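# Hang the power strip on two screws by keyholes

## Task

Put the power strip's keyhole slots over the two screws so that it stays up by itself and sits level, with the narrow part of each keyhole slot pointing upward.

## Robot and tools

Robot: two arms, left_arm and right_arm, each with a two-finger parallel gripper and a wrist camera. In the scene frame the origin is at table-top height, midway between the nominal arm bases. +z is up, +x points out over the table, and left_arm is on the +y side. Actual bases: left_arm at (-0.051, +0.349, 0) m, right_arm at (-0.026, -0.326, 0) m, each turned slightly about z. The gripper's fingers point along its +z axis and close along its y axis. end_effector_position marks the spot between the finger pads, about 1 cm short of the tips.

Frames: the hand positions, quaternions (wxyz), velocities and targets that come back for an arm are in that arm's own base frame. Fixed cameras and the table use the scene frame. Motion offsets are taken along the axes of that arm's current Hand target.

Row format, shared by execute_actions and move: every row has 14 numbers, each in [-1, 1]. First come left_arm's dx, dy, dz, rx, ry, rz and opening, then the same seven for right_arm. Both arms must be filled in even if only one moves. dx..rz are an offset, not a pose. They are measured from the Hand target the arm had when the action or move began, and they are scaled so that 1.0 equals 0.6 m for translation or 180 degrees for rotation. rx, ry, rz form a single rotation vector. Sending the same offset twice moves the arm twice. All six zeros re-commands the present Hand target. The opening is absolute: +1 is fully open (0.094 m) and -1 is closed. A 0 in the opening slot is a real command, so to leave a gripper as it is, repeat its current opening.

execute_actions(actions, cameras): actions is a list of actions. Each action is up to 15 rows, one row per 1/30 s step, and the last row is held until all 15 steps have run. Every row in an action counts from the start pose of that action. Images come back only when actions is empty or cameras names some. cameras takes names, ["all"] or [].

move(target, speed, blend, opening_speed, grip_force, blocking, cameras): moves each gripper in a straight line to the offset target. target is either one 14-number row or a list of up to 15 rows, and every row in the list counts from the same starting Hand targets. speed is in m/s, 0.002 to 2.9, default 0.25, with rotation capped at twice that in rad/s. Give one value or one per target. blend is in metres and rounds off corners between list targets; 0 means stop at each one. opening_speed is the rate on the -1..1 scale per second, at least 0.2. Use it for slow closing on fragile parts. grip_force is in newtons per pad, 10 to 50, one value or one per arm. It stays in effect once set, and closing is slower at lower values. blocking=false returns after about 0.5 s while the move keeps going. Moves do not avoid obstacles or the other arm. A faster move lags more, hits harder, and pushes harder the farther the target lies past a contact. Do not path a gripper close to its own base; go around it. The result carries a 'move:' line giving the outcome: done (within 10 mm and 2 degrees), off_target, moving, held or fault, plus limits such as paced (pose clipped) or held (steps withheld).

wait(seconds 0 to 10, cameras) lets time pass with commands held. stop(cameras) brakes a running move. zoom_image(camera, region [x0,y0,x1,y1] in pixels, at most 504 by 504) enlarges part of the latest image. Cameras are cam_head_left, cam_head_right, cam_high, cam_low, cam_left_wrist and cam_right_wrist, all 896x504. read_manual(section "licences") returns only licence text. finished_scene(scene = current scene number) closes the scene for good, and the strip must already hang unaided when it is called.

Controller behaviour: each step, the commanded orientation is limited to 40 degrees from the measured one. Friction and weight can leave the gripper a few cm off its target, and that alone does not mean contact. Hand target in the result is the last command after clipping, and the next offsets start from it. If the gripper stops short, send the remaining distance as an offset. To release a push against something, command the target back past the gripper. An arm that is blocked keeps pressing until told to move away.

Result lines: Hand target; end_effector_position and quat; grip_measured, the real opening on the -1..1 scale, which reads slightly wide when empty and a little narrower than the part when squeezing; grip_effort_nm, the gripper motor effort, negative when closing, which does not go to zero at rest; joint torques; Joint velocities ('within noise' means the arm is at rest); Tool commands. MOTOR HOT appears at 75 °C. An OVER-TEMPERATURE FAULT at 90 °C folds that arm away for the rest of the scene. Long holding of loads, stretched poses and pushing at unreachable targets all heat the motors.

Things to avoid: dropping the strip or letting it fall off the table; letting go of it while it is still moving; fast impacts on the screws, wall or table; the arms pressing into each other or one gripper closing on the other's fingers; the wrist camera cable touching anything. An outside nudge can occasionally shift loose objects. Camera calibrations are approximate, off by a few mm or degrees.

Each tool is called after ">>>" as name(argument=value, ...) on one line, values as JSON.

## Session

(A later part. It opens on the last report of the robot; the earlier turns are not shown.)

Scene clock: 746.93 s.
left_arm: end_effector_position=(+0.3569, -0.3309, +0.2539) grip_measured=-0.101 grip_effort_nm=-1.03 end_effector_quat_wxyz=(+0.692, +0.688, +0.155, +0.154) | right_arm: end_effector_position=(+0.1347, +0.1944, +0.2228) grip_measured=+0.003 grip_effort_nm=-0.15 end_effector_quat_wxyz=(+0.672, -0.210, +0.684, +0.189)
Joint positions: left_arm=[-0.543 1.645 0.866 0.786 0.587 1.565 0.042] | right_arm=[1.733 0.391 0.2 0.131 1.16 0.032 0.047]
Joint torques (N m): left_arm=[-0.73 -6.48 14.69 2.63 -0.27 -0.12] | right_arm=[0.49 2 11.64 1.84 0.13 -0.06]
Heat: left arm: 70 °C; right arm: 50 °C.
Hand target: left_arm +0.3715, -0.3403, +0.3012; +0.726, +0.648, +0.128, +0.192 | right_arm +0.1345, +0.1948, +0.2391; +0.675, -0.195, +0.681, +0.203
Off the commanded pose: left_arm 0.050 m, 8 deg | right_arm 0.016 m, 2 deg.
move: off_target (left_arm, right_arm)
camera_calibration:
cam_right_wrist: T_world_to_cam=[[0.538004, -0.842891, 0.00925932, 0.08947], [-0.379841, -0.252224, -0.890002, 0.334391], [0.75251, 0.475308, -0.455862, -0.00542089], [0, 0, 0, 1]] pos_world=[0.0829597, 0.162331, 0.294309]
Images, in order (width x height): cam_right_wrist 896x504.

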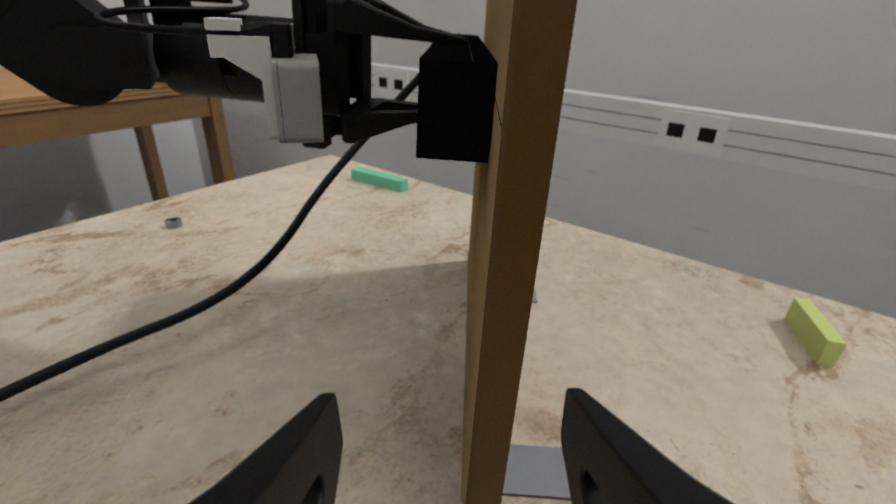

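>>> move(target=[[0,0,-0.032,0,0.01,0,-0.35,0,0,0,0,0,0,0],[0,0.015,-0.032,0.01,0.01,0.004,-0.35,0,0,0,0,0,0,0],[0,0.015,0.003,0.01,-0.003,0.004,-0.35,0,0,0,0,0,0,0]], speed=0.06)

>>> move(target=[[0,0,-0.034,0,0.01,0,-0.35,0,0,0,0,0,0,0],[-0.01,0.003,-0.034,0,0.01,0.004,-0.35,0,0,0,0,0,0,0],[-0.01,0.003,0.003,0,-0.003,0.004,-0.35,0,0,0,0,0,0,0]], speed=0.06)

>>> move(target=[[0,0,-0.036,0,0.01,0,-0.35,0,0,0,0,0,0,0],[0.02,0,-0.036,0,0.01,0,-0.35,0,0,0,0,0,0,0],[0.02,0,0.003,0,-0.003,0,-0.35,0,0,0,0,0,0,0]], speed=0.06, cameras=["cam_right_wrist","cam_head_left"])

>>> zoom_image(camera="cam_right_wrist", region=[370, 0, 530, 200])

>>> zoom_image(camera="cam_head_left", region=[350, 170, 470, 280])

Scene clock: 756.87 s.
left_arm: end_effector_position=(+0.3572, -0.3311, +0.2545) grip_measured=-0.101 grip_effort_nm=-1.03 end_effector_quat_wxyz=(+0.679, +0.701, +0.157, +0.148) | right_arm: end_effector_position=(+0.1347, +0.1944, +0.2228) grip_measured=+0.003 grip_effort_nm=-0.15 end_effector_quat_wxyz=(+0.672, -0.210, +0.684, +0.189)
Joint positions: left_arm=[-0.541 1.626 0.895 0.691 0.595 1.588 0.042] | right_arm=[1.733 0.391 0.2 0.131 1.16 0.032 0.047]
Joint torques (N m): left_arm=[-0.75 -7.56 15.73 2.5 -0.22 -0.05] | right_arm=[0.47 2.18 11.66 1.82 0.12 -0.07]
Heat: left arm: 73 °C; right arm: 50 °C.
Hand target: left_arm +0.3714, -0.3411, +0.3103; +0.715, +0.661, +0.124, +0.191 | right_arm +0.1345, +0.1948, +0.2391; +0.675, -0.195, +0.681, +0.203
Off the commanded pose: left_arm 0.059 m, 9 deg | right_arm 0.016 m, 2 deg.
move: off_target (left_arm, right_arm)

Scene clock: 758.67 s.
left_arm: end_effector_position=(+0.3568, -0.3312, +0.2549) grip_measured=-0.101 grip_effort_nm=-1.03 end_effector_quat_wxyz=(+0.676, +0.703, +0.160, +0.152) | right_arm: end_effector_position=(+0.1347, +0.1944, +0.2228) grip_measured=+0.003 grip_effort_nm=-0.15 end_effector_quat_wxyz=(+0.672, -0.210, +0.684, +0.189)
Joint positions: left_arm=[-0.546 1.618 0.895 0.677 0.579 1.594 0.042] | right_arm=[1.733 0.391 0.2 0.131 1.16 0.032 0.047]
Joint torques (N m): left_arm=[-1.51 -7.46 15.73 2.57 -0.11 0.04] | right_arm=[0.46 2.17 11.58 1.84 0.12 -0.11]
Heat: left arm: 73 °C; right arm: 50 °C.
Hand target: left_arm +0.3666, -0.3453, +0.3118; +0.714, +0.663, +0.116, +0.192 | right_arm +0.1345, +0.1948, +0.2391; +0.675, -0.195, +0.681, +0.203
Off the commanded pose: left_arm 0.059 m, 9 deg | right_arm 0.016 m, 2 deg.
move: off_target (left_arm, right_arm)

Scene clock: 760.70 s.
left_arm: end_effector_position=(+0.3574, -0.3313, +0.2548) grip_measured=-0.101 grip_effort_nm=-1.03 end_effector_quat_wxyz=(+0.678, +0.707, +0.147, +0.135) | right_arm: end_effector_position=(+0.1347, +0.1944, +0.2228) grip_measured=+0.003 grip_effort_nm=-0.15 end_effector_quat_wxyz=(+0.672, -0.210, +0.684, +0.189)
Joint positions: left_arm=[-0.526 1.634 0.918 0.661 0.642 1.596 0.042] | right_arm=[1.733 0.391 0.2 0.131 1.16 0.032 0.047]
Joint torques (N m): left_arm=[-0.43 -6.87 16.58 2.65 -0.32 -0.03] | right_arm=[0.35 2.11 11.59 1.83 0.15 -0.06]
Heat: left arm: 73 °C; right arm: 50 °C.
Hand target: left_arm +0.3781, -0.3417, +0.3132; +0.715, +0.664, +0.113, +0.189 | right_arm +0.1345, +0.1948, +0.2391; +0.675, -0.195, +0.681, +0.203
Off the commanded pose: left_arm 0.063 m, 10 deg | right_arm 0.016 m, 2 deg.
move: off_target (left_arm, right_arm)
camera_calibration:
cam_right_wrist: T_world_to_cam=[[0.538004, -0.842891, 0.00925932, 0.08947], [-0.379841, -0.252224, -0.890002, 0.334391], [0.75251, 0.475308, -0.455862, -0.00542089], [0, 0, 0, 1]] pos_world=[0.0829597, 0.162331, 0.294309]
Images, in order (width x height): cam_head_left 896x504, cam_right_wrist 896x504.

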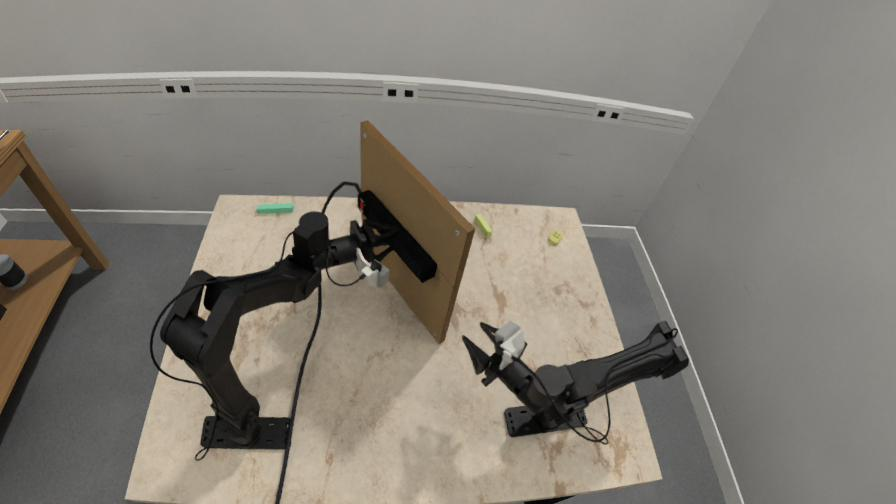

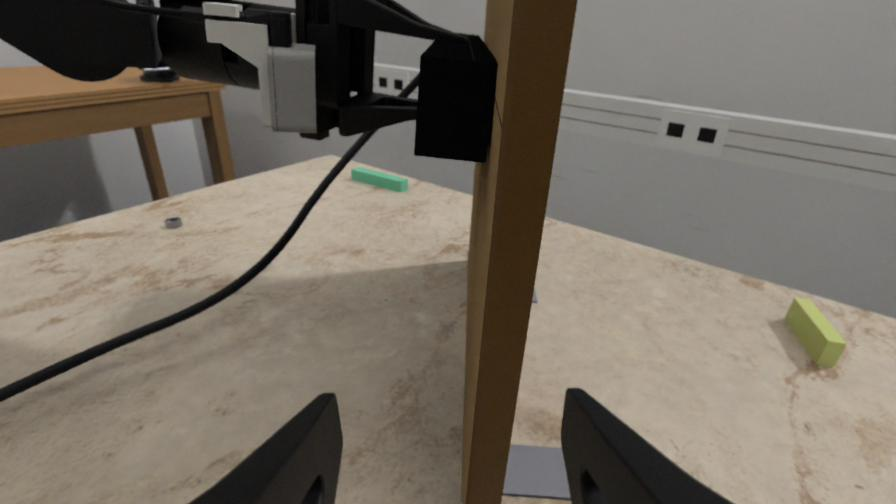

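Scaled by 2.520 from the camera's 896x504 image, which has a finer 1280x720 frame.

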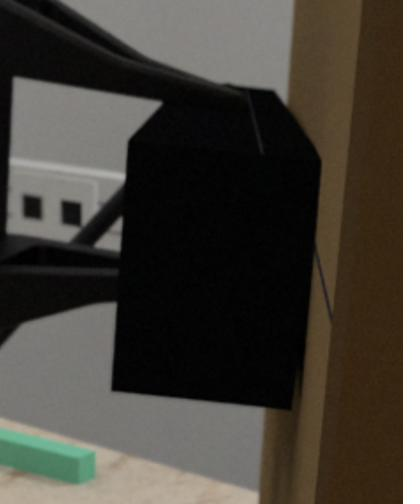

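Scaled by 4.200 from the camera's 896x504 image, which has a finer 1280x720 frame.

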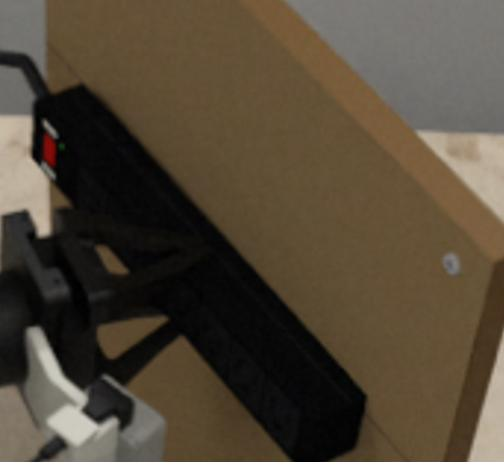

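>>> move(target=[[-0.02,0,-0.036,0,0.02,0,-0.35,0,0,0,0,0,0,0],[-0.02,0,-0.036,-0.03,0.02,0,-0.35,0,0,0,0,0,0,0]], speed=0.06)

>>> move(target=[0,0.012,-0.004,-0.02,0,0.002,-0.35,0,0,0,0,0,0,0], speed=0.06, cameras=["cam_right_wrist"])

>>> zoom_image(camera="cam_right_wrist", region=[370, 0, 530, 200])

Scene clock: 766.50 s.
left_arm: end_effector_position=(+0.3586, -0.3277, +0.2552) grip_measured=-0.101 grip_effort_nm=-1.03 end_effector_quat_wxyz=(+0.691, +0.683, +0.166, +0.169) | right_arm: end_effector_position=(+0.1347, +0.1944, +0.2228) grip_measured=+0.003 grip_effort_nm=-0.15 end_effector_quat_wxyz=(+0.672, -0.210, +0.684, +0.189)
Joint positions: left_arm=[-0.55 1.631 0.85 0.795 0.542 1.566 0.042] | right_arm=[1.733 0.391 0.2 0.131 1.16 0.032 0.047]
Joint torques (N m): left_arm=[-0.5 -9.4 8.91 3.52 -0.19 -0.2] | right_arm=[0.4 2.11 11.52 1.85 0.14 -0.08]
Heat: left arm: 73 °C; right arm: 50 °C.
Hand target: left_arm +0.3584, -0.3273, +0.3099; +0.741, +0.623, +0.126, +0.215 | right_arm +0.1345, +0.1948, +0.2391; +0.675, -0.195, +0.681, +0.203
Off the commanded pose: left_arm 0.055 m, 11 deg | right_arm 0.016 m, 2 deg.
move: off_target (left_arm, right_arm)

Scene clock: 767.57 s.
left_arm: end_effector_position=(+0.3583, -0.3274, +0.2550) grip_measured=-0.101 grip_effort_nm=-1.03 end_effector_quat_wxyz=(+0.701, +0.673, +0.164, +0.173) | right_arm: end_effector_position=(+0.1347, +0.1944, +0.2228) grip_measured=+0.003 grip_effort_nm=-0.15 end_effector_quat_wxyz=(+0.672, -0.210, +0.684, +0.189)
Joint positions: left_arm=[-0.551 1.648 0.83 0.866 0.538 1.549 0.042] | right_arm=[1.733 0.391 0.2 0.131 1.16 0.032 0.047]
Joint torques (N m): left_arm=[-0.08 -9.51 8.49 3.85 -0.13 -0.28] | right_arm=[0.32 2.24 11.58 1.86 0.13 -0.09]
Heat: left arm: 74 °C; right arm: 50 °C.
Hand target: left_arm +0.3562, -0.3242, +0.3165; +0.760, +0.600, +0.117, +0.221 | right_arm +0.1345, +0.1948, +0.2391; +0.675, -0.195, +0.681, +0.203
Off the commanded pose: left_arm 0.062 m, 13 deg | right_arm 0.016 m, 2 deg.
move: off_target (left_arm, right_arm)
camera_calibration:
cam_right_wrist: T_world_to_cam=[[0.538004, -0.842891, 0.00925932, 0.08947], [-0.379841, -0.252224, -0.890002, 0.334391], [0.75251, 0.475308, -0.455862, -0.00542089], [0, 0, 0, 1]] pos_world=[0.0829597, 0.162331, 0.294309]
Images, in order (width x height): cam_right_wrist 896x504.

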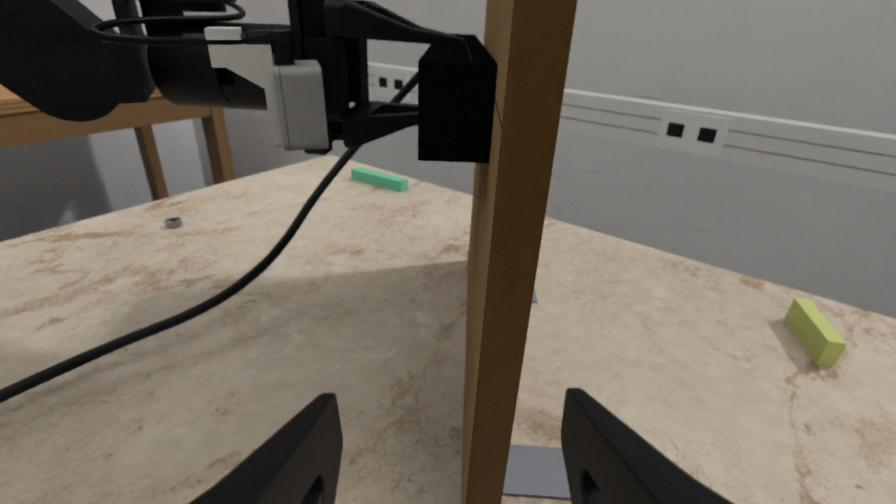

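Scaled by 2.520 from the camera's 896x504 image, which has a finer 1280x720 frame.

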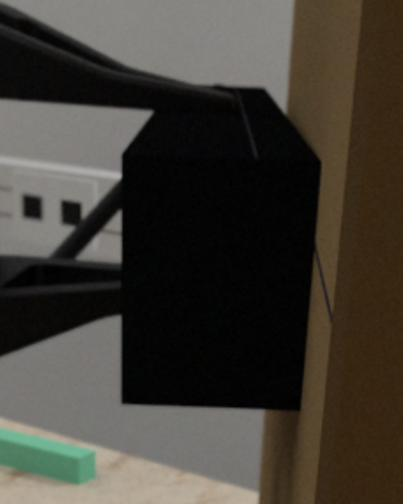

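>>> move(target=[0.01,0,0.035,0.0,-0.02,0,-0.35,0,0,0,0,0,0,0], speed=0.06)

>>> move(target=[[0,0,-0.035,0,0.02,0,-0.35,0,0,0,0,0,0,0],[0.0,0,-0.035,0.0,0.02,0.008,-0.35,0,0,0,0,0,0,0],[0.0,0,0,0.0,0,0.008,-0.35,0,0,0,0,0,0,0]], speed=0.06)

>>> move(target=[[0,0,-0.035,0,0.02,0,-0.35,0,0,0,0,0,0,0],[0.015,0,-0.035,0.0,0.02,-0.004,-0.35,0,0,0,0,0,0,0],[0.015,0,0,0.0,0,-0.004,-0.35,0,0,0,0,0,0,0]], speed=0.06)

>>> move(target=[[0,0,-0.035,0,0.02,0,-0.35,0,0,0,0,0,0,0],[-0.04,0,-0.035,0.0,0.02,0,-0.35,0,0,0,0,0,0,0],[-0.035,0,0,0.0,0,0,-0.35,0,0,0,0,0,0,0]], speed=0.06, cameras=["cam_right_wrist","cam_head_left"])

>>> zoom_image(camera="cam_right_wrist", region=[370, 0, 530, 200])

>>> zoom_image(camera="cam_head_left", region=[350, 170, 470, 280])

Scene clock: 776.33 s.
left_arm: end_effector_position=(+0.3568, -0.3307, +0.2536) grip_measured=-0.101 grip_effort_nm=-1.03 end_effector_quat_wxyz=(+0.710, +0.672, +0.141, +0.153) | right_arm: end_effector_position=(+0.1347, +0.1944, +0.2228) grip_measured=+0.003 grip_effort_nm=-0.15 end_effector_quat_wxyz=(+0.672, -0.210, +0.684, +0.189)
Joint positions: left_arm=[-0.534 1.685 0.846 0.908 0.616 1.536 0.042] | right_arm=[1.733 0.391 0.2 0.131 1.16 0.032 0.047]
Joint torques (N m): left_arm=[-0.25 -7.09 15.46 3.26 -0.17 -0.28] | right_arm=[0.47 2.14 11.7 1.84 0.11 -0.1]
Heat: left arm: 77 °C; right arm: 50 °C. Fold the left arm in close to its base, or ease its load, before you think long.
Hand target: left_arm +0.3708, -0.3393, +0.3225; +0.763, +0.606, +0.093, +0.203 | right_arm +0.1345, +0.1948, +0.2391; +0.675, -0.195, +0.681, +0.203
Off the commanded pose: left_arm 0.071 m, 12 deg | right_arm 0.016 m, 2 deg.
MOTOR HOT: joint 4 (wrist pitch) of the left arm reports 77 °C; the controller's stop level is 90 °C. To cool a motor, set the load down, stop pushing, or move to a pose that needs little force.
move: off_target (left_arm, right_arm)

Scene clock: 778.40 s.
left_arm: end_effector_position=(+0.3567, -0.3309, +0.2536) grip_measured=-0.101 grip_effort_nm=-1.03 end_effector_quat_wxyz=(+0.712, +0.671, +0.140, +0.155) | right_arm: end_effector_position=(+0.1347, +0.1944, +0.2228) grip_measured=+0.003 grip_effort_nm=-0.15 end_effector_quat_wxyz=(+0.672, -0.210, +0.684, +0.189)
Joint positions: left_arm=[-0.535 1.688 0.843 0.92 0.614 1.536 0.042] | right_arm=[1.733 0.391 0.2 0.131 1.16 0.032 0.047]
Joint torques (N m): left_arm=[-0.28 -7.27 15.64 3.18 -0.18 -0.05] | right_arm=[0.49 2.19 11.55 1.85 0.13 -0.09]
Heat: left arm: 77 °C; right arm: 50 °C. Fold the left arm in close to its base, or ease its load, before you think long.
Hand target: left_arm +0.3707, -0.3395, +0.3224; +0.761, +0.608, +0.086, +0.212 | right_arm +0.1345, +0.1948, +0.2391; +0.675, -0.195, +0.681, +0.203
Off the commanded pose: left_arm 0.071 m, 13 deg | right_arm 0.016 m, 2 deg.
MOTOR HOT: still on. Joint 4 (wrist pitch) of the left arm reports 77 °C.
move: off_target (left_arm, right_arm)

Scene clock: 780.60 s.
left_arm: end_effector_position=(+0.3571, -0.3307, +0.2536) grip_measured=-0.101 grip_effort_nm=-1.03 end_effector_quat_wxyz=(+0.714, +0.673, +0.129, +0.143) | right_arm: end_effector_position=(+0.1347, +0.1944, +0.2228) grip_measured=+0.003 grip_effort_nm=-0.15 end_effector_quat_wxyz=(+0.672, -0.210, +0.684, +0.189)
Joint positions: left_arm=[-0.518 1.702 0.859 0.919 0.665 1.532 0.042] | right_arm=[1.733 0.391 0.2 0.131 1.16 0.032 0.047]
Joint torques (N m): left_arm=[0.34 -7.46 15.86 3.17 -0.48 -0.23] | right_arm=[0.43 2.07 11.54 1.83 0.12 -0.1]
Heat: left arm: 78 °C; right arm: 50 °C. Fold the left arm in close to its base, or ease its load, before you think long.
Hand target: left_arm +0.3788, -0.3356, +0.3235; +0.762, +0.607, +0.090, +0.207 | right_arm +0.1345, +0.1948, +0.2391; +0.675, -0.195, +0.681, +0.203
Off the commanded pose: left_arm 0.073 m, 13 deg | right_arm 0.016 m, 2 deg.
MOTOR HOT: still on. Joint 4 (wrist pitch) of the left arm reports 78 °C.
move: off_target (left_arm, right_arm)

Scene clock: 782.83 s.
left_arm: end_effector_position=(+0.3563, -0.3310, +0.2540) grip_measured=-0.101 grip_effort_nm=-1.03 end_effector_quat_wxyz=(+0.710, +0.668, +0.151, +0.164) | right_arm: end_effector_position=(+0.1347, +0.1944, +0.2228) grip_measured=+0.003 grip_effort_nm=-0.15 end_effector_quat_wxyz=(+0.672, -0.210, +0.684, +0.189)
Joint positions: left_arm=[-0.549 1.677 0.83 0.922 0.572 1.535 0.042] | right_arm=[1.733 0.391 0.2 0.131 1.16 0.032 0.047]
Joint torques (N m): left_arm=[-1.74 -7.65 14.63 3.2 -0.04 -0.06] | right_arm=[0.35 2.11 11.48 1.85 0.12 -0.09]
Heat: left arm: 79 °C; right arm: 50 °C. Fold the left arm in close to its base, or ease its load, before you think long.
Hand target: left_arm +0.3599, -0.3444, +0.3213; +0.762, +0.607, +0.090, +0.207 | right_arm +0.1345, +0.1948, +0.2391; +0.675, -0.195, +0.681, +0.203
Off the commanded pose: left_arm 0.068 m, 13 deg | right_arm 0.016 m, 2 deg.
MOTOR HOT: still on. Joint 4 (wrist pitch) of the left arm reports 79 °C.
move: off_target (left_arm, right_arm)
camera_calibration:
cam_right_wrist: T_world_to_cam=[[0.538004, -0.842891, 0.00925932, 0.08947], [-0.379841, -0.252224, -0.890002, 0.334391], [0.75251, 0.475308, -0.455862, -0.00542089], [0, 0, 0, 1]] pos_world=[0.0829597, 0.162331, 0.294309]
Images, in order (width x height): cam_head_left 896x504, cam_right_wrist 896x504.

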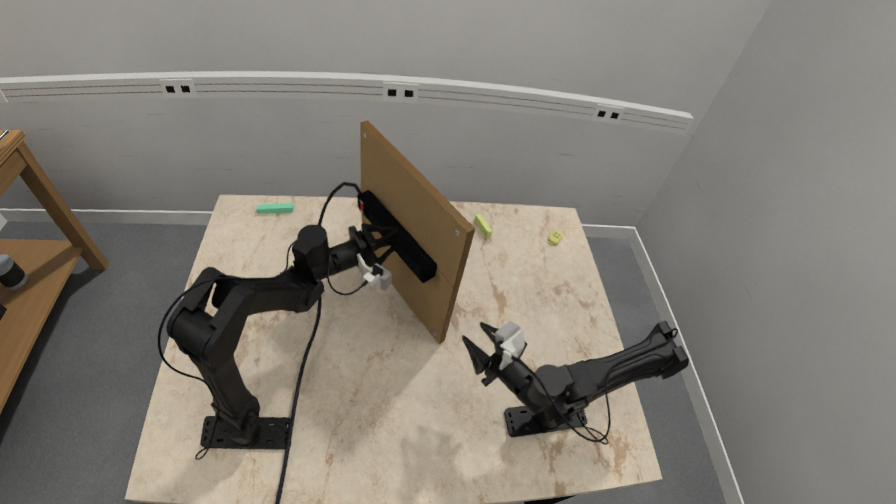

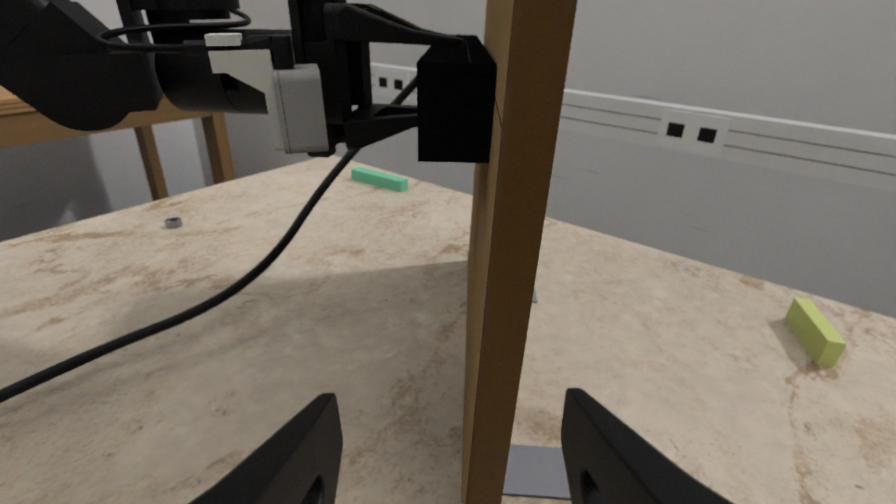

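Scaled by 2.520 from the camera's 896x504 image, which has a finer 1280x720 frame.

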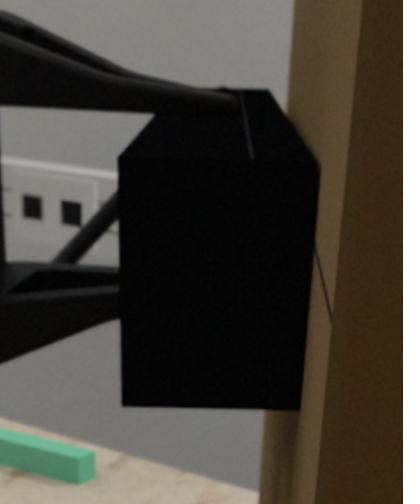

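Scaled by 4.200 from the camera's 896x504 image, which has a finer 1280x720 frame.

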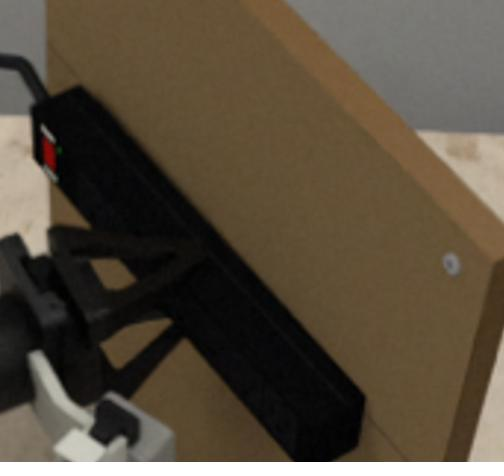

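>>> move(target=[[0.02,-0.03,-0.035,0.05,0.02,0.006,-0.35,0,0,0,0,0,0,0]], speed=0.06)

>>> wait(seconds=8)

>>> move(target=[[0,0.005,0.03,0,0.02,-0.015,-0.35,0,0,0,0,0,0,0]], speed=0.06)

>>> move(target=[[0,0,-0.028,0,0,0,-0.35,0,0,0,0,0,0,0],[0,0.003,-0.028,0,0,0.015,-0.35,0,0,0,0,0,0,0],[0,0.003,0.002,0,0,0.015,-0.35,0,0,0,0,0,0,0]], speed=0.06)

>>> move(target=[[0,0,-0.028,0,0,0,-0.35,0,0,0,0,0,0,0],[0,0.003,-0.028,0,0,-0.02,-0.35,0,0,0,0,0,0,0],[0,0.003,0.002,0,0,-0.02,-0.35,0,0,0,0,0,0,0]], speed=0.06, cameras=["cam_right_wrist","cam_head_left"])

>>> zoom_image(camera="cam_right_wrist", region=[370, 0, 530, 200])

>>> zoom_image(camera="cam_head_left", region=[350, 170, 470, 280])

Scene clock: 796.50 s.
left_arm: end_effector_position=(+0.3587, -0.3287, +0.2546) grip_measured=-0.101 grip_effort_nm=-1.03 end_effector_quat_wxyz=(+0.687, +0.690, +0.157, +0.168) | right_arm: end_effector_position=(+0.1347, +0.1944, +0.2228) grip_measured=+0.003 grip_effort_nm=-0.15 end_effector_quat_wxyz=(+0.672, -0.210, +0.684, +0.189)
Joint positions: left_arm=[-0.545 1.633 0.864 0.768 0.563 1.588 0.042] | right_arm=[1.733 0.391 0.2 0.131 1.16 0.032 0.047]
Joint torques (N m): left_arm=[0.68 -10.84 11.23 2.24 -0.32 0.41] | right_arm=[0.47 2.24 11.54 1.85 0.12 -0.06]
Heat: left arm: 83 °C; right arm: 50 °C. Fold the left arm in close to its base, or ease its load, before you think long.
Hand target: left_arm +0.3663, -0.3239, +0.3000; +0.707, +0.659, +0.124, +0.226 | right_arm +0.1345, +0.1948, +0.2391; +0.675, -0.195, +0.681, +0.203
Off the commanded pose: left_arm 0.046 m, 9 deg | right_arm 0.016 m, 2 deg.
MOTOR HOT: still on. Joint 4 (wrist pitch) of the left arm reports 83 °C.
move: off_target (left_arm, right_arm)

Scene clock: 804.50 s.
left_arm: end_effector_position=(+0.3587, -0.3287, +0.2546) grip_measured=-0.101 grip_effort_nm=-1.03 end_effector_quat_wxyz=(+0.687, +0.690, +0.157, +0.168) | right_arm: end_effector_position=(+0.1347, +0.1944, +0.2228) grip_measured=+0.003 grip_effort_nm=-0.15 end_effector_quat_wxyz=(+0.672, -0.210, +0.684, +0.189)
Joint positions: left_arm=[-0.545 1.633 0.864 0.768 0.563 1.588 0.042] | right_arm=[1.733 0.391 0.2 0.131 1.16 0.032 0.047]
Joint torques (N m): left_arm=[0.68 -10.85 11.25 2.25 -0.32 0.41] | right_arm=[0.49 2.09 11.73 1.84 0.14 -0.08]
Heat: left arm: 80 °C; right arm: 50 °C. Fold the left arm in close to its base, or ease its load, before you think long.
Hand target: left_arm +0.3663, -0.3239, +0.3000; +0.707, +0.659, +0.124, +0.226 | right_arm +0.1345, +0.1948, +0.2391; +0.675, -0.195, +0.681, +0.203
Tool commands: left_gripper/opening=-0.35 right_gripper/opening=+0.0
Off the commanded pose: left_arm 0.046 m, 9 deg | right_arm 0.016 m, 2 deg.
MOTOR HOT: still on. Joint 4 (wrist pitch) of the left arm reports 80 °C.
wait: 8.00 s; at rest by 0.17 s

Scene clock: 805.43 s.
left_arm: end_effector_position=(+0.3580, -0.3311, +0.2549) grip_measured=-0.101 grip_effort_nm=-1.03 end_effector_quat_wxyz=(+0.683, +0.691, +0.166, +0.170) | right_arm: end_effector_position=(+0.1347, +0.1944, +0.2228) grip_measured=+0.003 grip_effort_nm=-0.15 end_effector_quat_wxyz=(+0.672, -0.210, +0.684, +0.189)
Joint positions: left_arm=[-0.56 1.624 0.867 0.745 0.531 1.584 0.042] | right_arm=[1.733 0.391 0.2 0.131 1.16 0.032 0.047]
Joint torques (N m): left_arm=[-2.97 -8.61 13.97 2.36 -1.1 -0.01] | right_arm=[0.42 2.13 11.6 1.87 0.14 -0.07]
Heat: left arm: 79 °C; right arm: 50 °C. Fold the left arm in close to its base, or ease its load, before you think long.
Hand target: left_arm +0.3742, -0.3396, +0.3050; +0.708, +0.648, +0.161, +0.230 | right_arm +0.1345, +0.1948, +0.2391; +0.675, -0.195, +0.681, +0.203
Off the commanded pose: left_arm 0.053 m, 9 deg | right_arm 0.016 m, 2 deg.
MOTOR HOT: still on. Joint 4 (wrist pitch) of the left arm reports 79 °C.
move: off_target (left_arm, right_arm)

Scene clock: 807.40 s.
left_arm: end_effector_position=(+0.3581, -0.3310, +0.2553) grip_measured=-0.101 grip_effort_nm=-1.03 end_effector_quat_wxyz=(+0.676, +0.694, +0.172, +0.177) | right_arm: end_effector_position=(+0.1347, +0.1944, +0.2228) grip_measured=+0.003 grip_effort_nm=-0.15 end_effector_quat_wxyz=(+0.672, -0.210, +0.684, +0.189)
Joint positions: left_arm=[-0.569 1.611 0.869 0.716 0.503 1.596 0.042] | right_arm=[1.733 0.391 0.2 0.131 1.16 0.032 0.047]
Joint torques (N m): left_arm=[-2.4 -7.62 14.45 2.54 -0.88 0.33] | right_arm=[0.4 2.13 11.48 1.87 0.12 -0.08]
Heat: left arm: 79 °C; right arm: 50 °C. Fold the left arm in close to its base, or ease its load, before you think long.
Hand target: left_arm +0.3748, -0.3404, +0.3066; +0.702, +0.652, +0.146, +0.246 | right_arm +0.1345, +0.1948, +0.2391; +0.675, -0.195, +0.681, +0.203
Off the commanded pose: left_arm 0.055 m, 10 deg | right_arm 0.016 m, 2 deg.
MOTOR HOT: still on. Joint 4 (wrist pitch) of the left arm reports 79 °C.
move: off_target (left_arm, right_arm)

Scene clock: 809.43 s.
left_arm: end_effector_position=(+0.3579, -0.3311, +0.2559) grip_measured=-0.101 grip_effort_nm=-1.03 end_effector_quat_wxyz=(+0.676, +0.694, +0.177, +0.174) | right_arm: end_effector_position=(+0.1347, +0.1944, +0.2228) grip_measured=+0.003 grip_effort_nm=-0.15 end_effector_quat_wxyz=(+0.672, -0.210, +0.684, +0.189)
Joint positions: left_arm=[-0.571 1.607 0.871 0.707 0.498 1.588 0.042] | right_arm=[1.733 0.391 0.2 0.131 1.16 0.032 0.047]
Joint torques (N m): left_arm=[-2.3 -7.34 14.84 2.59 -0.81 -0.16] | right_arm=[0.46 2.24 11.55 1.85 0.1 -0.09]
Heat: left arm: 79 °C; right arm: 50 °C. Fold the left arm in close to its base, or ease its load, before you think long.
Hand target: left_arm +0.3750, -0.3415, +0.3088; +0.710, +0.647, +0.166, +0.224 | right_arm +0.1345, +0.1948, +0.2391; +0.675, -0.195, +0.681, +0.203
Off the commanded pose: left_arm 0.056 m, 9 deg | right_arm 0.016 m, 2 deg.
MOTOR HOT: still on. Joint 4 (wrist pitch) of the left arm reports 79 °C.
move: off_target (left_arm, right_arm)
camera_calibration:
cam_right_wrist: T_world_to_cam=[[0.538004, -0.842891, 0.00925932, 0.08947], [-0.379841, -0.252224, -0.890002, 0.334391], [0.75251, 0.475308, -0.455862, -0.00542089], [0, 0, 0, 1]] pos_world=[0.0829597, 0.162331, 0.294309]
Images, in order (width x height): cam_head_left 896x504, cam_right_wrist 896x504.

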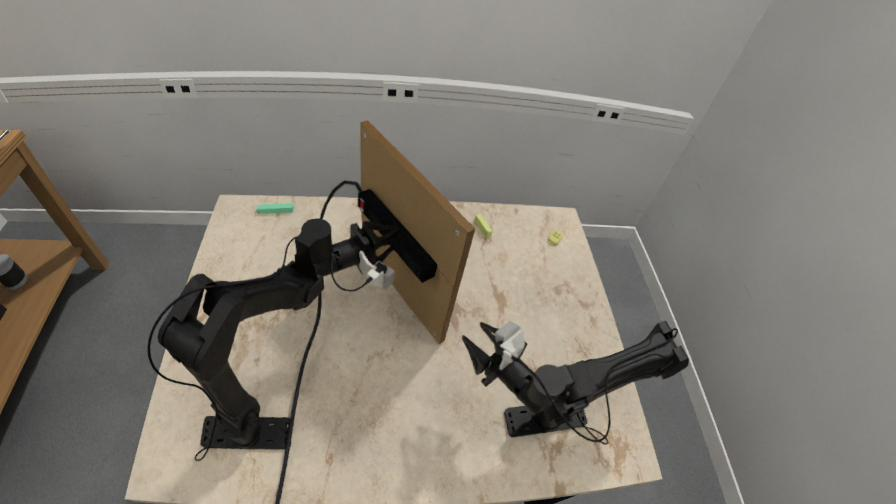

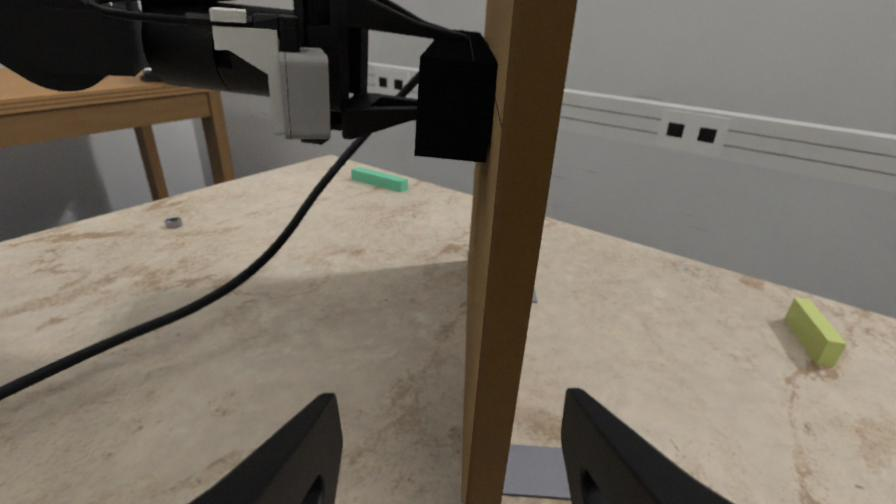

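Scaled by 2.520 from the camera's 896x504 image, which has a finer 1280x720 frame.

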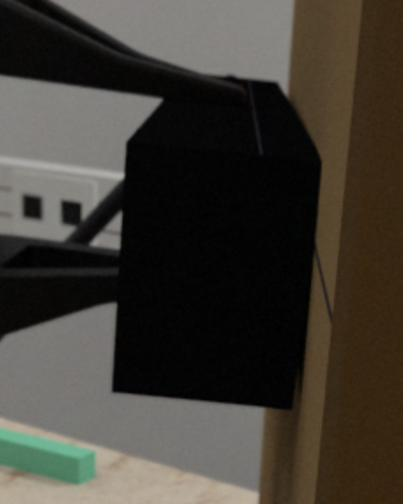

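Scaled by 4.200 from the camera's 896x504 image, which has a finer 1280x720 frame.

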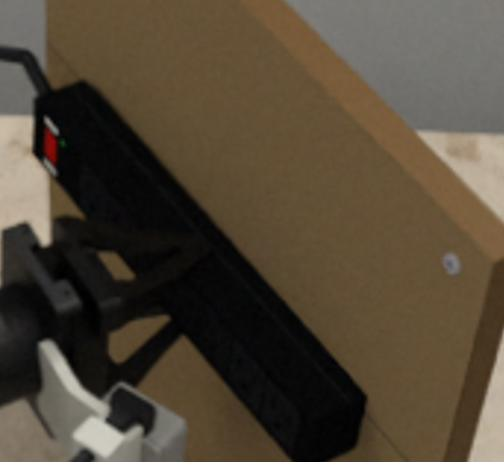

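>>> move(target=[0,-0.012,-0.03,0,0,0,-0.35,0,0,0,0,0,0,0], speed=0.05, cameras=["cam_right_wrist","cam_head_left"])

>>> zoom_image(camera="cam_right_wrist", region=[370, 0, 530, 200])

>>> zoom_image(camera="cam_head_left", region=[350, 170, 470, 280])

Scene clock: 822.43 s.
left_arm: end_effector_position=(+0.3578, -0.3309, +0.2561) grip_measured=-0.101 grip_effort_nm=-1.03 end_effector_quat_wxyz=(+0.677, +0.693, +0.176, +0.174) | right_arm: end_effector_position=(+0.1347, +0.1944, +0.2228) grip_measured=+0.003 grip_effort_nm=-0.15 end_effector_quat_wxyz=(+0.672, -0.210, +0.684, +0.189)
Joint positions: left_arm=[-0.57 1.607 0.87 0.71 0.5 1.588 0.042] | right_arm=[1.733 0.391 0.2 0.131 1.16 0.032 0.047]
Joint torques (N m): left_arm=[-0.38 -9.59 9.29 2.9 -0.63 -0.15] | right_arm=[0.35 2.18 11.6 1.84 0.11 -0.08]
Heat: left arm: 75 °C; right arm: 51 °C. Fold the left arm in close to its base, or ease its load, before you think long.
Hand target: left_arm +0.3663, -0.3267, +0.2997; +0.710, +0.647, +0.166, +0.224 | right_arm +0.1345, +0.1948, +0.2391; +0.675, -0.195, +0.681, +0.203
Off the commanded pose: left_arm 0.045 m, 9 deg | right_arm 0.016 m, 2 deg.
MOTOR HOT: still on. Joint 4 (wrist pitch) of the left arm reports 75 °C.
move: off_target (left_arm, right_arm)
camera_calibration:
cam_right_wrist: T_world_to_cam=[[0.538004, -0.842891, 0.00925932, 0.08947], [-0.379841, -0.252224, -0.890002, 0.334391], [0.75251, 0.475308, -0.455862, -0.00542089], [0, 0, 0, 1]] pos_world=[0.0829597, 0.162331, 0.294309]
Images, in order (width x height): cam_head_left 896x504, cam_right_wrist 896x504.

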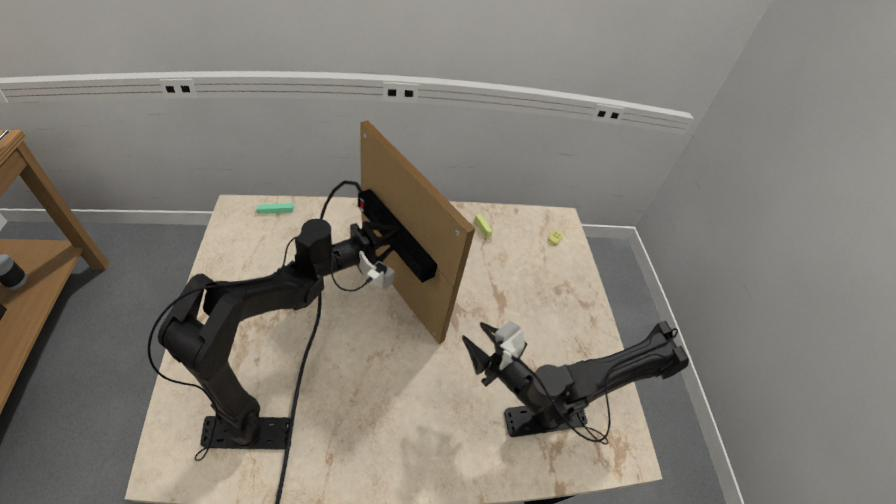

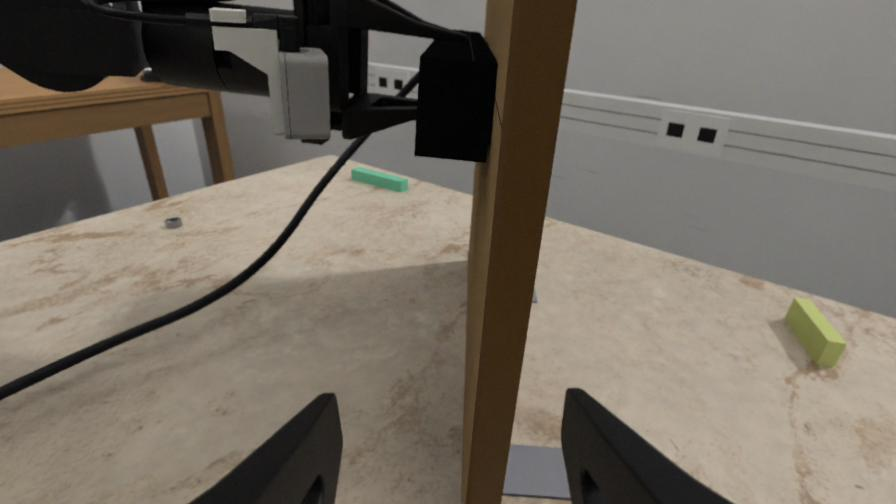

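Scaled by 2.520 from the camera's 896x504 image, which has a finer 1280x720 frame.

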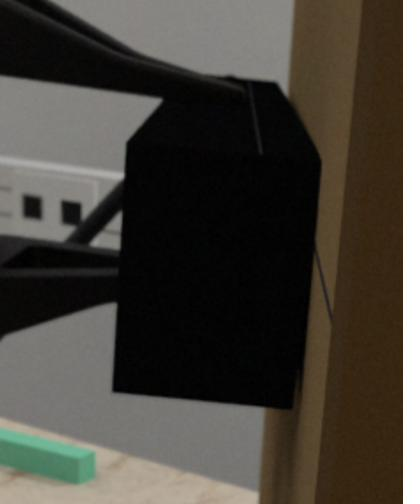

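Scaled by 4.200 from the camera's 896x504 image, which has a finer 1280x720 frame.

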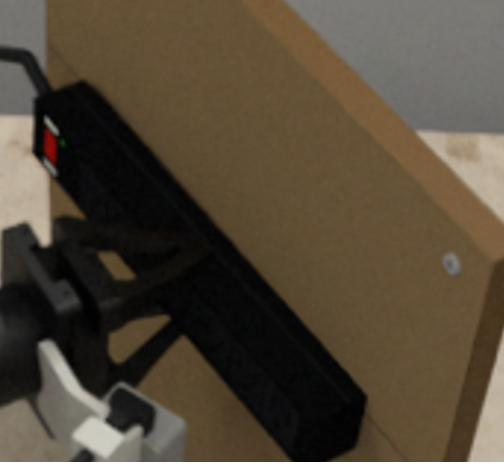

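>>> move(target=[[0,-0.004,0.008,0,-0.015,0.012,-0.35,0,0,0,0,0,0,0],[0,-0.004,0.004,0,-0.015,-0.02,-0.35,0,0,0,0,0,0,0]], speed=0.03, cameras=["cam_right_wrist","cam_head_left"])

>>> zoom_image(camera="cam_right_wrist", region=[370, 0, 530, 200])

>>> zoom_image(camera="cam_head_left", region=[350, 170, 470, 280])

Scene clock: 836.10 s.
left_arm: end_effector_position=(+0.3589, -0.3292, +0.2557) grip_measured=-0.101 grip_effort_nm=-1.03 end_effector_quat_wxyz=(+0.680, +0.691, +0.175, +0.169) | right_arm: end_effector_position=(+0.1347, +0.1944, +0.2228) grip_measured=+0.003 grip_effort_nm=-0.15 end_effector_quat_wxyz=(+0.672, -0.210, +0.684, +0.189)
Joint positions: left_arm=[-0.559 1.614 0.868 0.725 0.52 1.577 0.042] | right_arm=[1.733 0.391 0.2 0.131 1.16 0.032 0.047]
Joint torques (N m): left_arm=[0.66 -7.84 11.15 2.82 -0.12 -0.6] | right_arm=[0.5 2.24 11.62 1.82 0.14 -0.09]
Heat: left arm: 76 °C; right arm: 51 °C. Fold the left arm in close to its base, or ease its load, before you think long.
Hand target: left_arm +0.3679, -0.3288, +0.2974; +0.720, +0.647, +0.170, +0.186 | right_arm +0.1345, +0.1948, +0.2391; +0.675, -0.195, +0.681, +0.203
Off the commanded pose: left_arm 0.043 m, 7 deg | right_arm 0.016 m, 2 deg.
MOTOR HOT: still on. Joint 4 (wrist pitch) of the left arm reports 76 °C.
move: off_target (left_arm, right_arm)
camera_calibration:
cam_right_wrist: T_world_to_cam=[[0.538004, -0.842891, 0.00925932, 0.08947], [-0.379841, -0.252224, -0.890002, 0.334391], [0.75251, 0.475308, -0.455862, -0.00542089], [0, 0, 0, 1]] pos_world=[0.0829597, 0.162331, 0.294309]
Images, in order (width x height): cam_head_left 896x504, cam_right_wrist 896x504.

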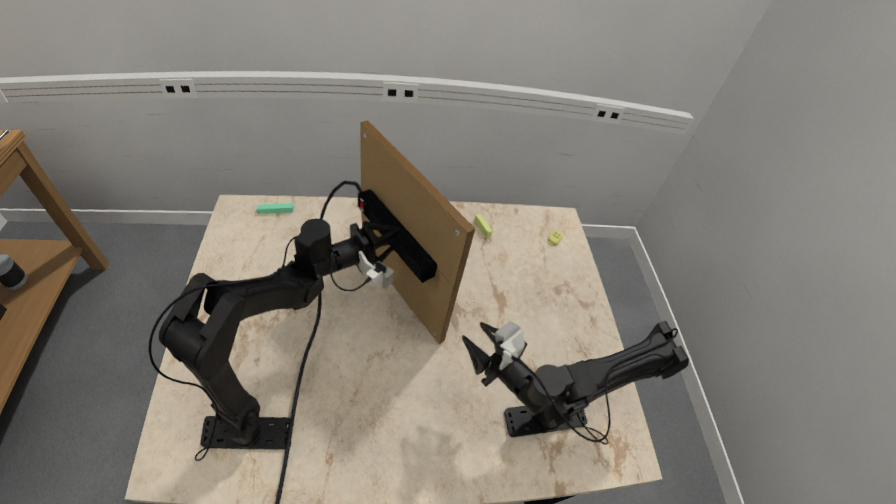

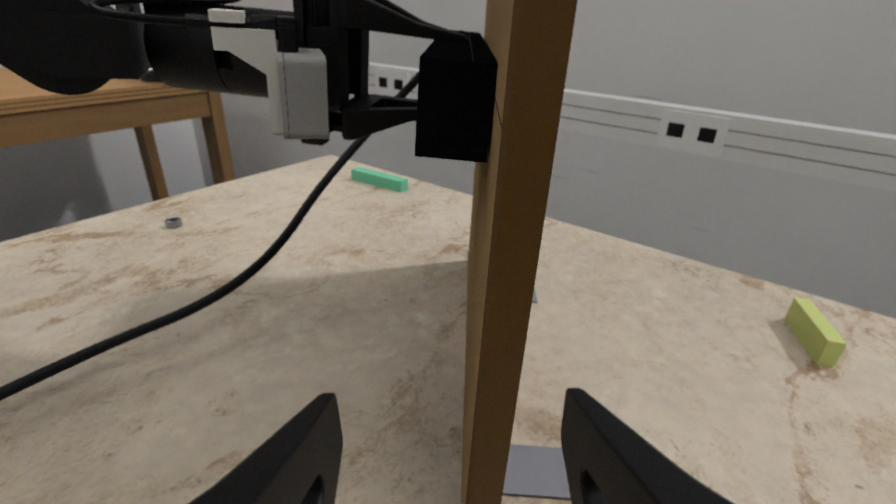

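Scaled by 2.520 from the camera's 896x504 image, which has a finer 1280x720 frame.

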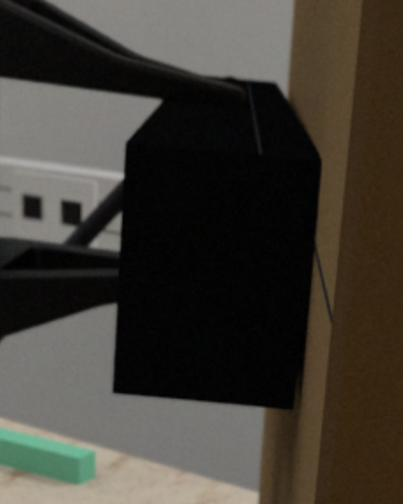

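Scaled by 4.200 from the camera's 896x504 image, which has a finer 1280x720 frame.

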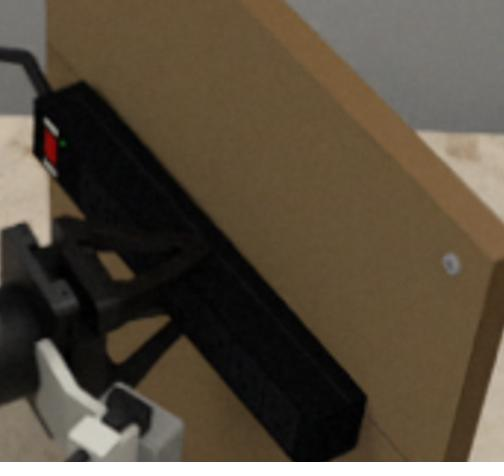

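>>> move(target=[[0,0,-0.035,0,0,0,-0.35,0,0,0,0,0,0,0],[0,0,-0.035,0,0,-0.03,-0.35,0,0,0,0,0,0,0]], speed=0.05, cameras=["cam_right_wrist","cam_head_left"])

>>> zoom_image(camera="cam_right_wrist", region=[370, 0, 530, 200])

>>> zoom_image(camera="cam_head_left", region=[350, 170, 470, 280])

Scene clock: 845.27 s.
left_arm: end_effector_position=(+0.3585, -0.3274, +0.2550) grip_measured=-0.101 grip_effort_nm=-1.03 end_effector_quat_wxyz=(+0.684, +0.687, +0.182, +0.163) | right_arm: end_effector_position=(+0.1347, +0.1944, +0.2228) grip_measured=+0.003 grip_effort_nm=-0.15 end_effector_quat_wxyz=(+0.672, -0.210, +0.684, +0.189)
Joint positions: left_arm=[-0.555 1.614 0.857 0.744 0.523 1.552 0.042] | right_arm=[1.733 0.391 0.2 0.131 1.16 0.032 0.047]
Joint torques (N m): left_arm=[3.17 -12.41 6.99 2.63 0.17 -1.18] | right_arm=[0.42 2.18 11.56 1.86 0.11 -0.08]
Heat: left arm: 77 °C; right arm: 51 °C. Fold the left arm in close to its base, or ease its load, before you think long.
Hand target: left_arm +0.3576, -0.3107, +0.2953; +0.728, +0.638, +0.200, +0.152 | right_arm +0.1345, +0.1948, +0.2391; +0.675, -0.195, +0.681, +0.203
Off the commanded pose: left_arm 0.044 m, 8 deg | right_arm 0.016 m, 2 deg.
MOTOR HOT: still on. Joint 4 (wrist pitch) of the left arm reports 77 °C.
move: off_target (left_arm, right_arm)
camera_calibration:
cam_right_wrist: T_world_to_cam=[[0.538004, -0.842891, 0.00925932, 0.08947], [-0.379841, -0.252224, -0.890002, 0.334391], [0.75251, 0.475308, -0.455862, -0.00542089], [0, 0, 0, 1]] pos_world=[0.0829597, 0.162331, 0.294309]
Images, in order (width x height): cam_head_left 896x504, cam_right_wrist 896x504.

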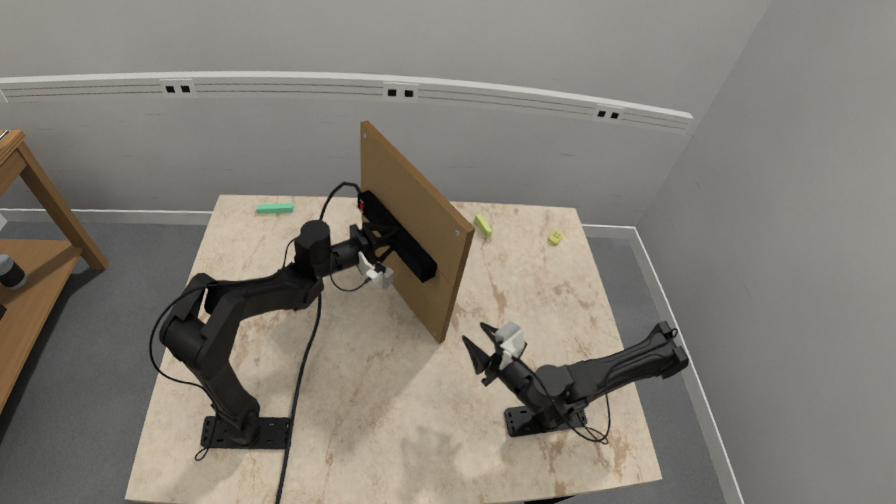

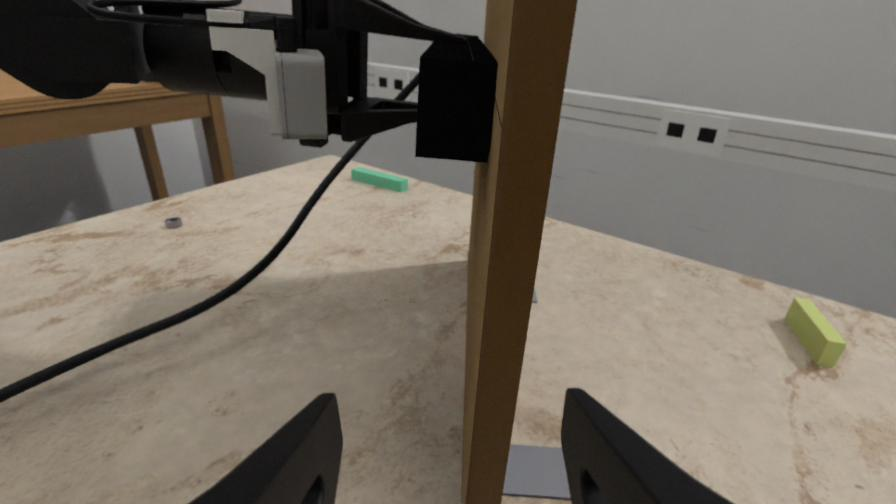

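Scaled by 2.520 from the camera's 896x504 image, which has a finer 1280x720 frame.

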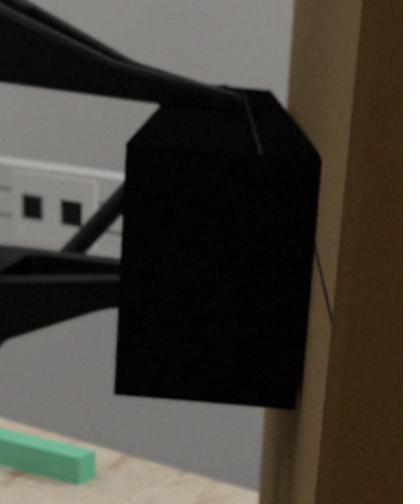

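Scaled by 4.200 from the camera's 896x504 image, which has a finer 1280x720 frame.

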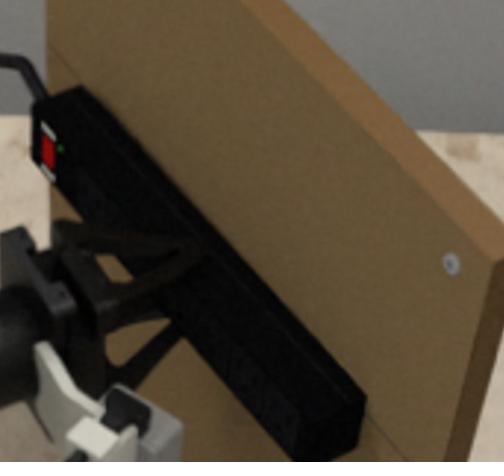

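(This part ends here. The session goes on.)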